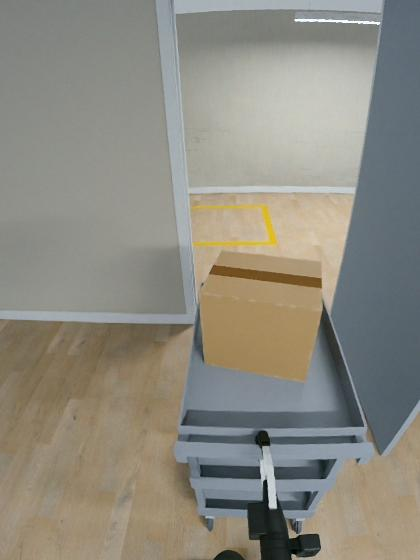

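Request:
move(r1={"base":{"translate_m":0.25,"strafe_m":-0.07},"contact_limits":{"translate_m":0.6}}, cameras=[], blocking=false)

Request:
wait(seconds=10, cameras=["r1_head_camera"])

Scene clock: 787.93 s.
move: r1 moving
r1.base_odometry: x=-3.163 y=-0.595 heading=+0.792
r1.turned_by_wheels: +0.001
r1.turned_by_imu: +0.001
r1.base_tilt: forward=-1.6 right=+1.3
r1.lidar_m: 0.40 0.41 2.18 2.11 2.23 3.12 4.16 3.64 2.68 1.33 1.04 0.42
r1.base_status: translate_m moving; strafe_m moving
r1.joint_positions: lift_m=+0.686 arm_m=+0.000 wrist_yaw_rad=+0.003 wrist_pitch_rad=+0.007 wrist_roll_rad=+1.569 gripper_m=-0.034
r1.joint_status: not commanded
r1.measured_speeds: translate_m=+0.122 strafe_m=-0.034 rotate_rad=-0.004 lift_m=+0.000 arm_m=+0.000 wrist_yaw_rad=+0.000 wrist_pitch_rad=+0.000 wrist_roll_rad=+0.000
r1.motor_effort: lift_m=+23(23) arm_m=+4(4) wheel_0=+14(14) wheel_1=+3(8) wheel_2=-9(13)
r1.servo_current: wrist_yaw_rad=46(72) wrist_pitch_rad=52(52) wrist_roll_rad=52(65) gripper_m=52(59)
r1.contact_limits: translate_m 0.6
r1.hand_pose: x=+0.4595 y=-0.0867 z=+0.8617 quat_wxyz=(+0.708, +0.706, +0.004, -0.002) (m; r1's base frame)
r1.wrist_depth_mm: - - - 216 217 1756 - / - - - 219 221 - - / - 418 418 220 223 - - / - 439 433 164 225 - - / - 459 459 167 228 - - / - 477 473 182 229 - - / - 138 167 141 233 132 -
r2: as last shown
r2.lidar_m: 0.62 0.63 1.30 4.60 4.58 1.93 1.29 1.17 1.21 1.32 1.20 1.04
r2.motor_effort: lift_m=+19(19) arm_m=-4(4) wheel_0=+6(7) wheel_1=+1(2) wheel_2=+5(5)
r2.servo_current: wrist_yaw_rad=98(104) wrist_pitch_rad=39(46) wrist_roll_rad=46(52) gripper_m=98(104)
r2.contact_limits: translate_m 0.8
r2.wrist_depth_mm: - - 245 163 235 232 228 / - - 245 163 237 231 229 / - - 247 164 238 233 229 / - - 249 166 239 236 231 / 1078 - 251 166 242 236 232 / - - 186 166 180 237 235 / - - 255 - 244 237 236
pictures: none
No camera images: "cameras" was empty.

Scene clock: 789.73 s.
earlier move: r1 done
r1.base_odometry: x=-2.966 y=-0.483 heading=+0.792
r1.turned_by_wheels: +0.000
r1.turned_by_imu: +0.000
r1.base_tilt: forward=-1.6 right=+1.3
r1.lidar_m: 0.41 0.43 2.23 2.16 2.27 3.21 - 3.58 2.65 1.16 0.80 0.42
r1.base_status: done
r1.joint_positions: lift_m=+0.686 arm_m=+0.000 wrist_yaw_rad=+0.003 wrist_pitch_rad=+0.007 wrist_roll_rad=+1.569 gripper_m=-0.034
r1.joint_status: not commanded
r1.measured_speeds: all 0
r1.motor_effort: lift_m=+23(23) arm_m=+4(4) wheel_0=+4(16) wheel_1=+2(9) wheel_2=+3(13)
r1.servo_current: wrist_yaw_rad=26(72) wrist_pitch_rad=59(59) wrist_roll_rad=46(65) gripper_m=46(59)
r1.contact_limits: translate_m 0.6
r1.hand_pose: x=+0.4595 y=-0.0866 z=+0.8617 quat_wxyz=(+0.708, +0.706, +0.004, -0.002) (m; r1's base frame)
r1.wrist_depth_mm: - - - 155 212 - - / - - - 156 216 - - / - 415 415 216 220 - - / - 442 442 162 224 - - / - 466 462 166 229 - - / - 496 477 181 229 - - / - 143 165 143 237 - -
r2.base_odometry: x=-4.834 y=+0.172 heading=-1.456
r2.turned_by_wheels: +0.000
r2.turned_by_imu: +0.000
r2.base_tilt: forward=-0.6 right=+0.1
r2.lidar_m: 0.61 0.64 1.18 4.60 4.59 1.93 1.31 1.20 1.19 1.32 1.20 1.06
r2.base_status: not commanded
r2.joint_positions: lift_m=+0.900 arm_m=+0.220 wrist_yaw_rad=+0.696 wrist_pitch_rad=+0.003 wrist_roll_rad=+0.001 gripper_m=-0.029
r2.joint_status: not commanded
r2.measured_speeds: all 0
r2.motor_effort: lift_m=+19(19) arm_m=-4(5) wheel_0=+7(7) wheel_1=+1(2) wheel_2=+4(5)
r2.servo_current: wrist_yaw_rad=91(104) wrist_pitch_rad=33(52) wrist_roll_rad=39(59) gripper_m=98(104)
r2.contact_limits: translate_m 0.8
r2.hand_pose: x=+0.6683 y=+0.1178 z=+1.0771 quat_wxyz=(+0.940, +0.000, +0.002, +0.341) (m; r2's base frame)
r2.wrist_depth_mm: - - 244 163 236 231 227 / - - 246 164 236 232 229 / - - 247 164 238 234 230 / - - 249 165 241 235 231 / - 1008 251 166 241 236 233 / - - 185 167 180 237 234 / - - 254 - 245 237 236
wait: 1.80 of 10 s (r1 has come to rest)
pictures: r1_head_camera
Images, in order (width x height): r1_head_camera 420x560.

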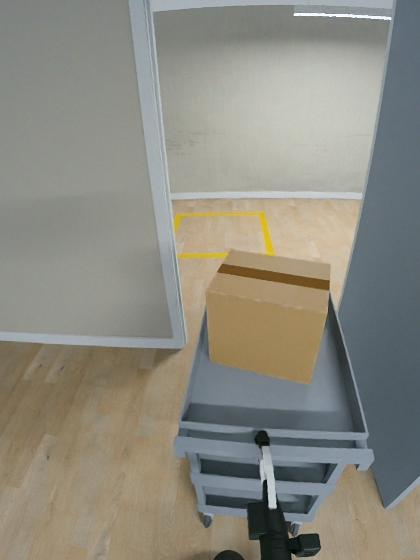

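Request:
move(r1={"base":{"translate_m":0.15,"strafe_m":-0.17},"contact_limits":{"translate_m":0.6}}, cameras=[], blocking=false)

Request:
wait(seconds=10, cameras=["r1_head_camera"])

Scene clock: 801.47 s.
move: r1 moving
r1.base_odometry: x=-2.934 y=-0.484 heading=+0.793
r1.turned_by_wheels: +0.001
r1.turned_by_imu: +0.001
r1.base_tilt: forward=-1.6 right=+1.2
r1.lidar_m: 0.39 0.42 2.22 2.19 2.30 3.26 - 3.46 2.61 1.11 0.80 0.42
r1.base_status: translate_m moving; strafe_m moving
r1.joint_positions: lift_m=+0.686 arm_m=+0.000 wrist_yaw_rad=+0.004 wrist_pitch_rad=+0.007 wrist_roll_rad=+1.569 gripper_m=-0.034
r1.joint_status: not commanded
r1.measured_speeds: translate_m=+0.081 strafe_m=-0.092 rotate_rad=+0.001 lift_m=+0.000 arm_m=+0.000 wrist_yaw_rad=+0.000 wrist_pitch_rad=+0.000 wrist_roll_rad=+0.000
r1.motor_effort: lift_m=+23(23) arm_m=+4(4) wheel_0=+18(18) wheel_1=-1(4) wheel_2=-7(9)
r1.servo_current: wrist_yaw_rad=26(59) wrist_pitch_rad=46(59) wrist_roll_rad=39(59) gripper_m=52(52)
r1.contact_limits: translate_m 0.6
r1.hand_pose: x=+0.4596 y=-0.0863 z=+0.8617 quat_wxyz=(+0.708, +0.706, +0.004, -0.001) (m; r1's base frame)
r1.wrist_depth_mm: - - - 155 213 - - / - - - 157 216 - - / - 415 421 217 219 - - / - 436 436 162 223 - - / - 462 459 165 227 - - / - 492 477 169 229 - - / - 144 166 143 235 - -
r2: as last shown
r2.base_tilt: forward=-0.7 right=+0.1
r2.lidar_m: 0.63 0.64 1.17 4.60 4.58 1.95 1.28 1.18 1.23 1.32 1.21 1.03
r2.motor_effort: lift_m=+19(19) arm_m=-4(5) wheel_0=+6(7) wheel_1=+1(2) wheel_2=+5(5)
r2.servo_current: wrist_yaw_rad=91(98) wrist_pitch_rad=46(46) wrist_roll_rad=46(59) gripper_m=98(104)
r2.contact_limits: translate_m 0.8
r2.wrist_depth_mm: - - 245 163 235 230 227 / - - 246 164 236 232 229 / - - 248 165 238 234 230 / - - 249 166 240 236 231 / - 991 251 166 242 236 233 / - - 186 167 180 236 234 / - - 255 - 243 238 236
pictures: none
No camera images: "cameras" was empty.

Scene clock: 803.13 s.
earlier move: r1 done
r1.base_odometry: x=-2.740 y=-0.495 heading=+0.793
r1.turned_by_wheels: +0.000
r1.turned_by_imu: +0.000
r1.base_tilt: forward=-1.6 right=+1.3
r1.lidar_m: 0.35 0.39 2.03 2.35 2.46 3.43 - 3.30 2.45 0.97 0.63 0.42
r1.base_status: done
r1.joint_positions: lift_m=+0.686 arm_m=+0.000 wrist_yaw_rad=+0.004 wrist_pitch_rad=+0.007 wrist_roll_rad=+1.569 gripper_m=-0.034
r1.joint_status: not commanded
r1.measured_speeds: all 0
r1.motor_effort: lift_m=+23(23) arm_m=-4(4) wheel_0=+3(18) wheel_1=-1(5) wheel_2=+1(9)
r1.servo_current: wrist_yaw_rad=39(65) wrist_pitch_rad=46(59) wrist_roll_rad=46(65) gripper_m=52(59)
r1.contact_limits: translate_m 0.6
r1.hand_pose: x=+0.4597 y=-0.0862 z=+0.8617 quat_wxyz=(+0.708, +0.706, +0.004, -0.001) (m; r1's base frame)
r1.wrist_depth_mm: - - - - 237 - - / - - - - 235 1708 - / - 430 433 173 233 - - / - 439 439 171 231 - - / - 449 452 230 232 - - / - 466 459 173 231 - - / - 469 174 144 229 - -
r2.base_odometry: x=-4.834 y=+0.172 heading=-1.456
r2.turned_by_wheels: +0.000
r2.turned_by_imu: +0.000
r2.base_tilt: forward=-0.7 right=+0.1
r2.lidar_m: 0.62 0.66 1.01 4.56 4.60 1.95 1.30 1.18 1.21 1.31 1.20 1.05
r2.base_status: not commanded
r2.joint_positions: lift_m=+0.900 arm_m=+0.220 wrist_yaw_rad=+0.696 wrist_pitch_rad=+0.003 wrist_roll_rad=+0.001 gripper_m=-0.029
r2.joint_status: not commanded
r2.measured_speeds: all 0
r2.motor_effort: lift_m=+19(19) arm_m=-4(5) wheel_0=+7(7) wheel_1=+1(2) wheel_2=+4(5)
r2.servo_current: wrist_yaw_rad=98(104) wrist_pitch_rad=39(52) wrist_roll_rad=59(59) gripper_m=91(104)
r2.contact_limits: translate_m 0.8
r2.hand_pose: x=+0.6683 y=+0.1178 z=+1.0771 quat_wxyz=(+0.940, +0.000, +0.002, +0.341) (m; r2's base frame)
r2.wrist_depth_mm: - - 244 163 235 230 227 / - - 246 164 237 232 229 / - - 247 165 238 233 229 / - - 250 165 240 236 231 / - 842 250 166 241 236 233 / - - 186 167 180 238 235 / - 768 255 - 244 237 236
wait: 1.67 of 10 s (r1 has come to rest)
pictures: r1_head_camera
Images, in order (width x height): r1_head_camera 420x560.

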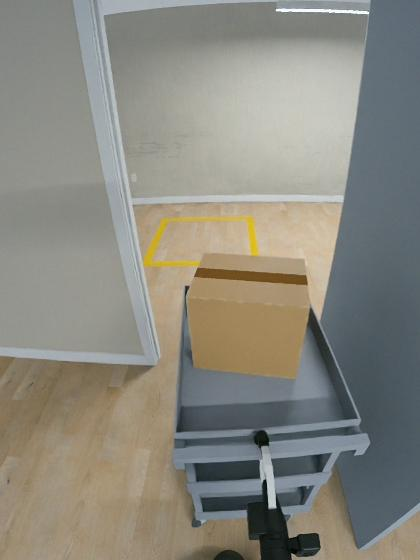

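Request:
move(r1={"base":{"translate_m":0.22,"strafe_m":0},"contact_limits":{"translate_m":0.6}}, cameras=[], blocking=false)

Request:
wait(seconds=10, cameras=["r1_head_camera"])

Scene clock: 811.03 s.
move: r1 moving
r1.base_odometry: x=-2.718 y=-0.473 heading=+0.793
r1.turned_by_wheels: +0.000
r1.turned_by_imu: +0.000
r1.base_tilt: forward=-1.7 right=+1.3
r1.lidar_m: 0.36 1.42 1.99 2.32 2.45 3.44 - 3.32 2.47 0.98 0.60 0.42
r1.base_status: translate_m moving; strafe_m moving
r1.joint_positions: lift_m=+0.686 arm_m=+0.000 wrist_yaw_rad=-0.001 wrist_pitch_rad=+0.007 wrist_roll_rad=+1.569 gripper_m=-0.034
r1.joint_status: not commanded
r1.measured_speeds: translate_m=+0.119 strafe_m=+0.000 rotate_rad=-0.006 lift_m=+0.000 arm_m=+0.000 wrist_yaw_rad=-0.048 wrist_pitch_rad=+0.000 wrist_roll_rad=+0.000
r1.motor_effort: lift_m=+23(23) arm_m=+4(5) wheel_0=+7(12) wheel_1=+6(9) wheel_2=-13(13)
r1.servo_current: wrist_yaw_rad=59(72) wrist_pitch_rad=46(59) wrist_roll_rad=59(65) gripper_m=46(59)
r1.contact_limits: translate_m 0.6
r1.hand_pose: x=+0.4591 y=-0.0877 z=+0.8617 quat_wxyz=(+0.708, +0.706, +0.002, -0.003) (m; r1's base frame)
r1.wrist_depth_mm: - - - 246 247 - - / - - - 243 244 1756 - / - - - 179 239 - - / - 439 442 176 237 - - / - 442 449 231 233 - - / - 455 211 170 181 - - / - 455 182 143 225 - -
r2: as last shown
r2.base_tilt: forward=-0.6 right=+0.1
r2.lidar_m: 0.63 0.67 0.99 4.60 4.60 1.92 1.28 1.18 1.22 1.31 1.19 1.05
r2.motor_effort: lift_m=+19(19) arm_m=-4(4) wheel_0=+7(7) wheel_1=+1(2) wheel_2=+4(5)
r2.servo_current: wrist_yaw_rad=91(104) wrist_pitch_rad=39(46) wrist_roll_rad=46(52) gripper_m=98(104)
r2.contact_limits: translate_m 0.8
r2.wrist_depth_mm: - 741 244 163 236 231 227 / - - 246 163 236 232 229 / - - 247 165 238 233 229 / - - 249 166 240 235 232 / - 831 251 166 241 236 232 / - 831 186 167 180 237 235 / - 750 254 - 244 237 236
pictures: none
No camera images: "cameras" was empty.

Scene clock: 812.70 s.
earlier move: r1 done
r1.base_odometry: x=-2.585 y=-0.338 heading=+0.792
r1.turned_by_wheels: +0.000
r1.turned_by_imu: -0.002
r1.base_tilt: forward=-1.6 right=+1.3
r1.lidar_m: 0.39 1.25 1.67 2.34 2.45 3.39 - 3.29 2.49 0.54 0.54 0.45
r1.base_status: done
r1.joint_positions: lift_m=+0.686 arm_m=+0.000 wrist_yaw_rad=-0.008 wrist_pitch_rad=+0.007 wrist_roll_rad=+1.569 gripper_m=-0.034
r1.joint_status: not commanded
r1.measured_speeds: all 0
r1.motor_effort: lift_m=+23(23) arm_m=+3(5) wheel_0=-3(12) wheel_1=-1(9) wheel_2=-2(18)
r1.servo_current: wrist_yaw_rad=65(78) wrist_pitch_rad=59(59) wrist_roll_rad=39(65) gripper_m=52(59)
r1.contact_limits: translate_m 0.6
r1.hand_pose: x=+0.4586 y=-0.0897 z=+0.8617 quat_wxyz=(+0.708, +0.706, +0.000, -0.005) (m; r1's base frame)
r1.wrist_depth_mm: - - - - 231 - - / - - - - 231 1661 - / - 430 430 230 230 - - / - 442 442 231 231 - - / - 455 455 230 231 - - / - 469 186 170 181 - - / - 477 480 143 230 - -
r2.base_odometry: x=-4.834 y=+0.172 heading=-1.456
r2.turned_by_wheels: +0.000
r2.turned_by_imu: +0.000
r2.base_tilt: forward=-0.7 right=+0.1
r2.lidar_m: 0.61 0.61 3.61 4.59 4.59 1.95 1.29 1.18 1.22 1.33 1.22 1.02
r2.base_status: not commanded
r2.joint_positions: lift_m=+0.900 arm_m=+0.220 wrist_yaw_rad=+0.696 wrist_pitch_rad=+0.003 wrist_roll_rad=+0.001 gripper_m=-0.029
r2.joint_status: not commanded
r2.measured_speeds: all 0
r2.motor_effort: lift_m=+19(19) arm_m=-4(5) wheel_0=+6(7) wheel_1=+1(2) wheel_2=+5(5)
r2.servo_current: wrist_yaw_rad=78(104) wrist_pitch_rad=46(52) wrist_roll_rad=52(59) gripper_m=98(104)
r2.contact_limits: translate_m 0.8
r2.hand_pose: x=+0.6683 y=+0.1178 z=+1.0771 quat_wxyz=(+0.940, +0.000, +0.002, +0.341) (m; r2's base frame)
r2.wrist_depth_mm: - - 245 163 236 231 227 / - - 246 163 236 231 229 / - - 248 164 237 233 231 / - - 249 165 239 236 231 / - - 252 166 242 236 233 / - - 184 167 180 237 234 / - - 255 - 243 237 236
wait: 1.67 of 10 s (r1 has come to rest)
pictures: r1_head_camera
Images, in order (width x height): r1_head_camera 420x560.

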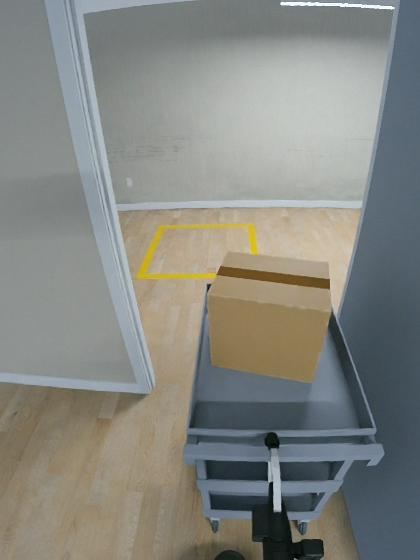

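Request:
move(r1={"base":{"translate_m":0.3,"strafe_m":-0.03},"contact_limits":{"translate_m":0.6}}, cameras=[], blocking=false)

Request:
wait(seconds=10, cameras=["r1_head_camera"])

Scene clock: 825.27 s.
move: r1 moving
r1.base_odometry: x=-2.561 y=-0.318 heading=+0.792
r1.turned_by_wheels: +0.000
r1.turned_by_imu: -0.001
r1.base_tilt: forward=-1.6 right=+1.3
r1.lidar_m: 0.38 1.22 1.65 2.30 2.47 3.39 - 3.32 1.11 0.52 0.52 0.44
r1.base_status: translate_m moving; strafe_m moving
r1.joint_positions: lift_m=+0.686 arm_m=+0.000 wrist_yaw_rad=-0.008 wrist_pitch_rad=+0.007 wrist_roll_rad=+1.569 gripper_m=-0.034
r1.joint_status: not commanded
r1.measured_speeds: translate_m=+0.119 strafe_m=-0.011 rotate_rad=-0.006 lift_m=+0.000 arm_m=+0.000 wrist_yaw_rad=+0.000 wrist_pitch_rad=+0.000 wrist_roll_rad=+0.000
r1.motor_effort: lift_m=+23(23) arm_m=+4(4) wheel_0=+5(6) wheel_1=+4(6) wheel_2=-15(16)
r1.servo_current: wrist_yaw_rad=46(72) wrist_pitch_rad=46(52) wrist_roll_rad=20(59) gripper_m=52(59)
r1.contact_limits: translate_m 0.6
r1.hand_pose: x=+0.4586 y=-0.0897 z=+0.8617 quat_wxyz=(+0.708, +0.706, +0.000, -0.005) (m; r1's base frame)
r1.wrist_depth_mm: - - - - 229 - - / - - - - 229 1708 - / - 427 430 168 229 - - / - 436 439 168 229 - - / - 459 455 229 229 - - / - 473 206 168 180 - - / - 480 484 142 229 132 -
r2: as last shown
r2.base_tilt: forward=-0.7 right=+0.0
r2.lidar_m: 0.60 0.68 3.61 4.57 4.59 1.98 1.31 1.19 1.23 1.32 1.20 1.02
r2.motor_effort: lift_m=+19(19) arm_m=-4(4) wheel_0=+7(7) wheel_1=+2(2) wheel_2=+4(5)
r2.servo_current: wrist_yaw_rad=98(98) wrist_pitch_rad=39(46) wrist_roll_rad=39(52) gripper_m=98(104)
r2.contact_limits: translate_m 0.8
r2.wrist_depth_mm: - - 245 163 236 231 227 / - - 246 163 236 232 229 / - - 247 164 238 234 230 / - - 250 165 240 235 230 / - - 251 166 242 236 232 / - - 184 166 180 238 235 / - - 255 - 244 237 236
pictures: none
No camera images: "cameras" was empty.

Scene clock: 827.23 s.
earlier move: r1 done
r1.base_odometry: x=-2.353 y=-0.146 heading=+0.793
r1.turned_by_wheels: +0.001
r1.turned_by_imu: +0.000
r1.base_tilt: forward=-1.6 right=+1.3
r1.lidar_m: 0.41 0.97 1.25 2.35 2.47 3.46 - 3.29 0.49 0.47 0.51 0.41
r1.base_status: done
r1.joint_positions: lift_m=+0.686 arm_m=+0.000 wrist_yaw_rad=-0.003 wrist_pitch_rad=+0.007 wrist_roll_rad=+1.569 gripper_m=-0.034
r1.joint_status: not commanded
r1.measured_speeds: all 0
r1.motor_effort: lift_m=+23(23) arm_m=+4(4) wheel_0=+2(9) wheel_1=+2(6) wheel_2=+0(16)
r1.servo_current: wrist_yaw_rad=26(72) wrist_pitch_rad=59(59) wrist_roll_rad=39(72) gripper_m=52(59)
r1.contact_limits: translate_m 0.6
r1.hand_pose: x=+0.4590 y=-0.0882 z=+0.8617 quat_wxyz=(+0.708, +0.706, +0.002, -0.004) (m; r1's base frame)
r1.wrist_depth_mm: - - - 149 205 - - / - 449 410 151 211 - - / - 413 415 155 216 - - / - 439 442 159 220 - - / - 469 469 165 226 - - / - - 208 171 230 1661 - / - - 178 144 238 - 1229
r2.base_odometry: x=-4.834 y=+0.172 heading=-1.456
r2.turned_by_wheels: +0.000
r2.turned_by_imu: +0.000
r2.base_tilt: forward=-0.7 right=+0.0
r2.lidar_m: 0.61 0.65 3.60 4.59 4.57 1.94 1.30 1.19 1.21 1.32 1.22 1.07
r2.base_status: not commanded
r2.joint_positions: lift_m=+0.900 arm_m=+0.220 wrist_yaw_rad=+0.696 wrist_pitch_rad=+0.003 wrist_roll_rad=+0.001 gripper_m=-0.029
r2.joint_status: not commanded
r2.measured_speeds: all 0
r2.motor_effort: lift_m=+19(19) arm_m=-4(5) wheel_0=+7(7) wheel_1=+2(2) wheel_2=+4(5)
r2.servo_current: wrist_yaw_rad=91(104) wrist_pitch_rad=39(46) wrist_roll_rad=39(59) gripper_m=104(104)
r2.contact_limits: translate_m 0.8
r2.hand_pose: x=+0.6683 y=+0.1178 z=+1.0771 quat_wxyz=(+0.940, +0.000, +0.002, +0.341) (m; r2's base frame)
r2.wrist_depth_mm: - - 245 163 236 231 227 / - - 246 163 236 232 229 / - - 248 164 237 234 229 / - - 250 166 240 235 232 / - - 251 166 241 235 232 / - - 186 167 180 237 235 / - - 255 - 244 236 235
wait: 1.97 of 10 s (r1 has come to rest)
pictures: r1_head_camera
Images, in order (width x height): r1_head_camera 420x560.

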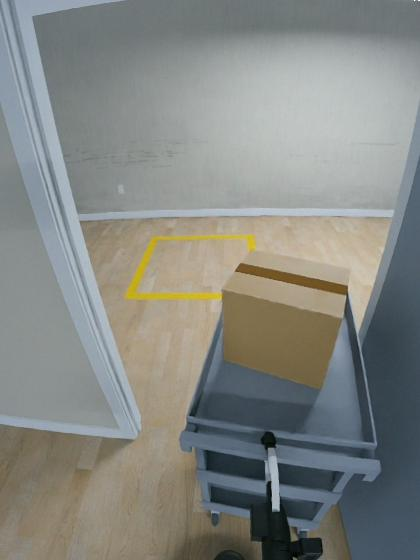

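Request:
move(r1={"base":{"translate_m":0.3,"strafe_m":-0.09},"contact_limits":{"translate_m":0.6}}, cameras=[], blocking=false)

Request:
wait(seconds=10, cameras=["r1_head_camera"])

Scene clock: 834.57 s.
move: r1 moving
r1.base_odometry: x=-2.324 y=-0.130 heading=+0.793
r1.turned_by_wheels: +0.000
r1.turned_by_imu: +0.000
r1.base_tilt: forward=-1.6 right=+1.3
r1.lidar_m: 0.39 0.96 1.22 2.35 2.49 3.48 - 3.31 0.48 0.45 0.50 0.42
r1.base_status: translate_m moving; strafe_m moving
r1.joint_positions: lift_m=+0.686 arm_m=+0.000 wrist_yaw_rad=-0.003 wrist_pitch_rad=+0.007 wrist_roll_rad=+1.569 gripper_m=-0.034
r1.joint_status: not commanded
r1.measured_speeds: translate_m=+0.122 strafe_m=-0.037 rotate_rad=-0.005 lift_m=+0.000 arm_m=+0.000 wrist_yaw_rad=+0.000 wrist_pitch_rad=+0.000 wrist_roll_rad=+0.000
r1.motor_effort: lift_m=+23(23) arm_m=+4(4) wheel_0=+12(13) wheel_1=+3(6) wheel_2=-11(14)
r1.servo_current: wrist_yaw_rad=52(59) wrist_pitch_rad=52(59) wrist_roll_rad=52(72) gripper_m=46(52)
r1.contact_limits: translate_m 0.6
r1.hand_pose: x=+0.4590 y=-0.0882 z=+0.8617 quat_wxyz=(+0.708, +0.706, +0.002, -0.004) (m; r1's base frame)
r1.wrist_depth_mm: - - - 145 201 - - / - 404 399 148 207 - - / - 413 413 152 212 - - / - 442 439 157 218 - - / - 473 469 162 224 - - / - - 213 182 229 1661 - / - - 176 142 238 132 1229
r2: as last shown
r2.base_tilt: forward=-0.6 right=+0.1
r2.lidar_m: 0.62 0.66 3.63 4.59 4.59 1.99 1.30 1.20 1.23 1.33 1.21 1.03
r2.motor_effort: lift_m=+19(19) arm_m=-4(5) wheel_0=+6(7) wheel_1=+1(2) wheel_2=+4(5)
r2.servo_current: wrist_yaw_rad=85(98) wrist_pitch_rad=39(52) wrist_roll_rad=52(65) gripper_m=98(104)
r2.contact_limits: translate_m 0.8
r2.wrist_depth_mm: - - 245 163 236 231 227 / - - 247 163 236 231 229 / - - 248 165 238 234 230 / - - 249 166 239 235 232 / - - 251 166 242 236 233 / - - 186 166 180 236 234 / - - 254 - 243 238 236
pictures: none
No camera images: "cameras" was empty.

Scene clock: 836.57 s.
earlier move: r1 done
r1.base_odometry: x=-2.079 y=+0.005 heading=+0.793
r1.turned_by_wheels: +0.000
r1.turned_by_imu: +0.001
r1.base_tilt: forward=-1.6 right=+1.3
r1.lidar_m: 0.43 0.47 0.81 2.44 2.55 3.64 - 0.57 0.41 0.38 0.40 0.39
r1.base_status: done
r1.joint_positions: lift_m=+0.686 arm_m=+0.000 wrist_yaw_rad=+0.003 wrist_pitch_rad=+0.007 wrist_roll_rad=+1.569 gripper_m=-0.034
r1.joint_status: not commanded
r1.measured_speeds: all 0
r1.motor_effort: lift_m=+23(23) arm_m=+4(4) wheel_0=+3(17) wheel_1=+1(8) wheel_2=+2(14)
r1.servo_current: wrist_yaw_rad=33(65) wrist_pitch_rad=46(59) wrist_roll_rad=39(72) gripper_m=52(59)
r1.contact_limits: translate_m 0.6
r1.hand_pose: x=+0.4595 y=-0.0867 z=+0.8617 quat_wxyz=(+0.708, +0.706, +0.004, -0.002) (m; r1's base frame)
r1.wrist_depth_mm: - - - - 189 - - / - 387 384 - 198 - - / - 410 415 - 204 - - / - 445 445 - 215 - - / - 496 488 157 223 - - / - - 209 169 229 1756 - / - - 176 151 246 - 1336
r2.base_odometry: x=-4.834 y=+0.172 heading=-1.456
r2.turned_by_wheels: +0.000
r2.turned_by_imu: +0.000
r2.base_tilt: forward=-0.7 right=+0.0
r2.lidar_m: 0.59 0.68 3.61 4.59 4.59 1.95 1.30 1.19 1.22 1.33 1.21 1.04
r2.base_status: not commanded
r2.joint_positions: lift_m=+0.900 arm_m=+0.220 wrist_yaw_rad=+0.696 wrist_pitch_rad=+0.003 wrist_roll_rad=+0.001 gripper_m=-0.029
r2.joint_status: not commanded
r2.measured_speeds: all 0
r2.motor_effort: lift_m=+19(19) arm_m=-4(5) wheel_0=+7(7) wheel_1=+2(2) wheel_2=+4(5)
r2.servo_current: wrist_yaw_rad=85(111) wrist_pitch_rad=39(52) wrist_roll_rad=59(65) gripper_m=98(104)
r2.contact_limits: translate_m 0.8
r2.hand_pose: x=+0.6683 y=+0.1178 z=+1.0771 quat_wxyz=(+0.940, +0.000, +0.002, +0.341) (m; r2's base frame)
r2.wrist_depth_mm: - - 245 163 236 230 228 / - - 248 163 237 233 228 / - - 249 164 239 234 229 / - - 249 166 240 236 232 / - - 251 166 241 236 234 / - - 185 167 181 237 234 / - - 254 - 244 237 236
wait: 2.00 of 10 s (r1 has come to rest)
pictures: r1_head_camera
Images, in order (width x height): r1_head_camera 420x560.

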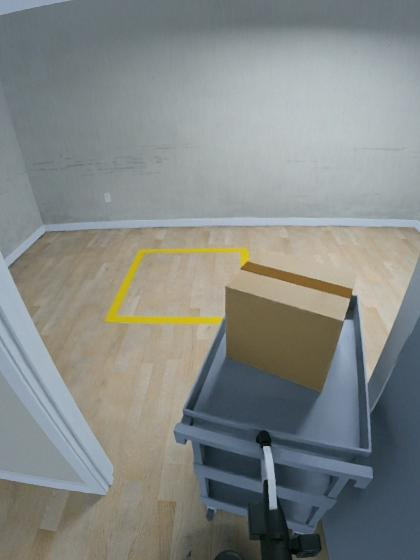

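Request:
move(r1={"base":{"translate_m":0.4,"strafe_m":-0.08},"contact_limits":{"translate_m":0.6}}, cameras=[], blocking=false)

Request:
wait(seconds=10, cameras=["r1_head_camera"])

Scene clock: 857.57 s.
move: r1 moving
r1.base_odometry: x=-2.052 y=+0.023 heading=+0.793
r1.turned_by_wheels: +0.000
r1.turned_by_imu: +0.000
r1.base_tilt: forward=-1.6 right=+1.3
r1.lidar_m: 0.42 0.80 0.77 2.39 2.56 3.61 - 0.59 0.41 0.37 0.41 0.38
r1.base_status: translate_m moving; strafe_m moving
r1.joint_positions: lift_m=+0.686 arm_m=+0.000 wrist_yaw_rad=+0.003 wrist_pitch_rad=+0.007 wrist_roll_rad=+1.569 gripper_m=-0.034
r1.joint_status: not commanded
r1.measured_speeds: translate_m=+0.119 strafe_m=-0.024 rotate_rad=-0.002 lift_m=+0.000 arm_m=+0.000 wrist_yaw_rad=+0.000 wrist_pitch_rad=+0.000 wrist_roll_rad=+0.000
r1.motor_effort: lift_m=+23(23) arm_m=+4(4) wheel_0=+10(15) wheel_1=+6(8) wheel_2=-10(13)
r1.servo_current: wrist_yaw_rad=59(72) wrist_pitch_rad=52(59) wrist_roll_rad=33(65) gripper_m=52(59)
r1.contact_limits: translate_m 0.6
r1.hand_pose: x=+0.4595 y=-0.0867 z=+0.8617 quat_wxyz=(+0.708, +0.706, +0.004, -0.002) (m; r1's base frame)
r1.wrist_depth_mm: - - - - 189 - - / - 384 387 - 197 - - / - 407 410 - 205 - - / - 442 445 - 214 - - / - 488 480 156 223 - - / - - 504 182 228 1808 - / - - 176 147 242 132 1308
r2: as last shown
r2.lidar_m: 0.63 0.63 3.61 4.57 4.59 1.96 1.30 1.18 1.22 1.32 1.20 1.06
r2.motor_effort: lift_m=+19(19) arm_m=-4(5) wheel_0=+6(7) wheel_1=+1(2) wheel_2=+4(5)
r2.servo_current: wrist_yaw_rad=91(98) wrist_pitch_rad=46(46) wrist_roll_rad=39(59) gripper_m=91(98)
r2.contact_limits: translate_m 0.8
r2.wrist_depth_mm: - - 244 163 236 231 226 / - - 245 163 236 232 229 / - - 248 164 238 235 230 / - - 249 165 239 235 231 / - - 251 165 241 236 233 / - - 186 167 180 237 235 / - - 254 - 244 238 236
pictures: none
No camera images: "cameras" was empty.

Scene clock: 859.90 s.
earlier move: r1 done
r1.base_odometry: x=-1.741 y=+0.234 heading=+0.793
r1.turned_by_wheels: -0.001
r1.turned_by_imu: -0.002
r1.base_tilt: forward=-1.6 right=+1.2
r1.lidar_m: 0.41 3.22 0.64 0.68 2.64 3.68 - 0.48 0.32 0.28 0.31 0.39
r1.base_status: done
r1.joint_positions: lift_m=+0.686 arm_m=+0.000 wrist_yaw_rad=-0.003 wrist_pitch_rad=+0.007 wrist_roll_rad=+1.569 gripper_m=-0.034
r1.joint_status: not commanded
r1.measured_speeds: all 0
r1.motor_effort: lift_m=+23(23) arm_m=+4(4) wheel_0=-1(15) wheel_1=+0(8) wheel_2=-2(15)
r1.servo_current: wrist_yaw_rad=39(72) wrist_pitch_rad=46(59) wrist_roll_rad=59(65) gripper_m=46(59)
r1.contact_limits: translate_m 0.6
r1.hand_pose: x=+0.4590 y=-0.0882 z=+0.8617 quat_wxyz=(+0.708, +0.706, +0.002, -0.004) (m; r1's base frame)
r1.wrist_depth_mm: - 508 488 - 183 - - / - 379 387 - 193 - - / - 413 413 - 203 - - / - 452 449 - 212 - - / - 512 492 154 224 - - / - - 187 167 181 1618 - / - - 182 147 246 1464 1308
r2.base_odometry: x=-4.834 y=+0.172 heading=-1.456
r2.turned_by_wheels: +0.000
r2.turned_by_imu: +0.000
r2.base_tilt: forward=-0.6 right=+0.1
r2.lidar_m: 0.61 0.64 3.61 4.58 4.58 1.96 1.30 1.19 1.23 1.33 1.22 1.03
r2.base_status: not commanded
r2.joint_positions: lift_m=+0.900 arm_m=+0.220 wrist_yaw_rad=+0.696 wrist_pitch_rad=+0.003 wrist_roll_rad=+0.001 gripper_m=-0.029
r2.joint_status: not commanded
r2.measured_speeds: all 0
r2.motor_effort: lift_m=+19(19) arm_m=-4(5) wheel_0=+7(7) wheel_1=+1(2) wheel_2=+4(5)
r2.servo_current: wrist_yaw_rad=85(98) wrist_pitch_rad=39(52) wrist_roll_rad=52(65) gripper_m=98(104)
r2.contact_limits: translate_m 0.8
r2.hand_pose: x=+0.6683 y=+0.1178 z=+1.0771 quat_wxyz=(+0.940, +0.000, +0.002, +0.341) (m; r2's base frame)
r2.wrist_depth_mm: - - 245 163 236 232 227 / - - 246 164 236 233 229 / - - 248 164 239 233 230 / - - 250 166 240 235 231 / - - 251 166 242 236 232 / - - 186 167 180 236 236 / - - 255 - 244 238 236
wait: 2.33 of 10 s (r1 has come to rest)
pictures: r1_head_camera
Images, in order (width x height): r1_head_camera 420x560.

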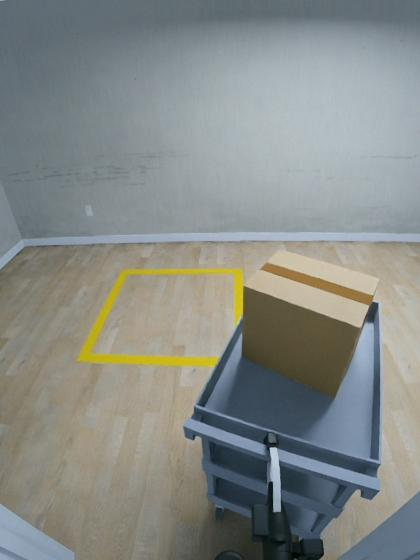

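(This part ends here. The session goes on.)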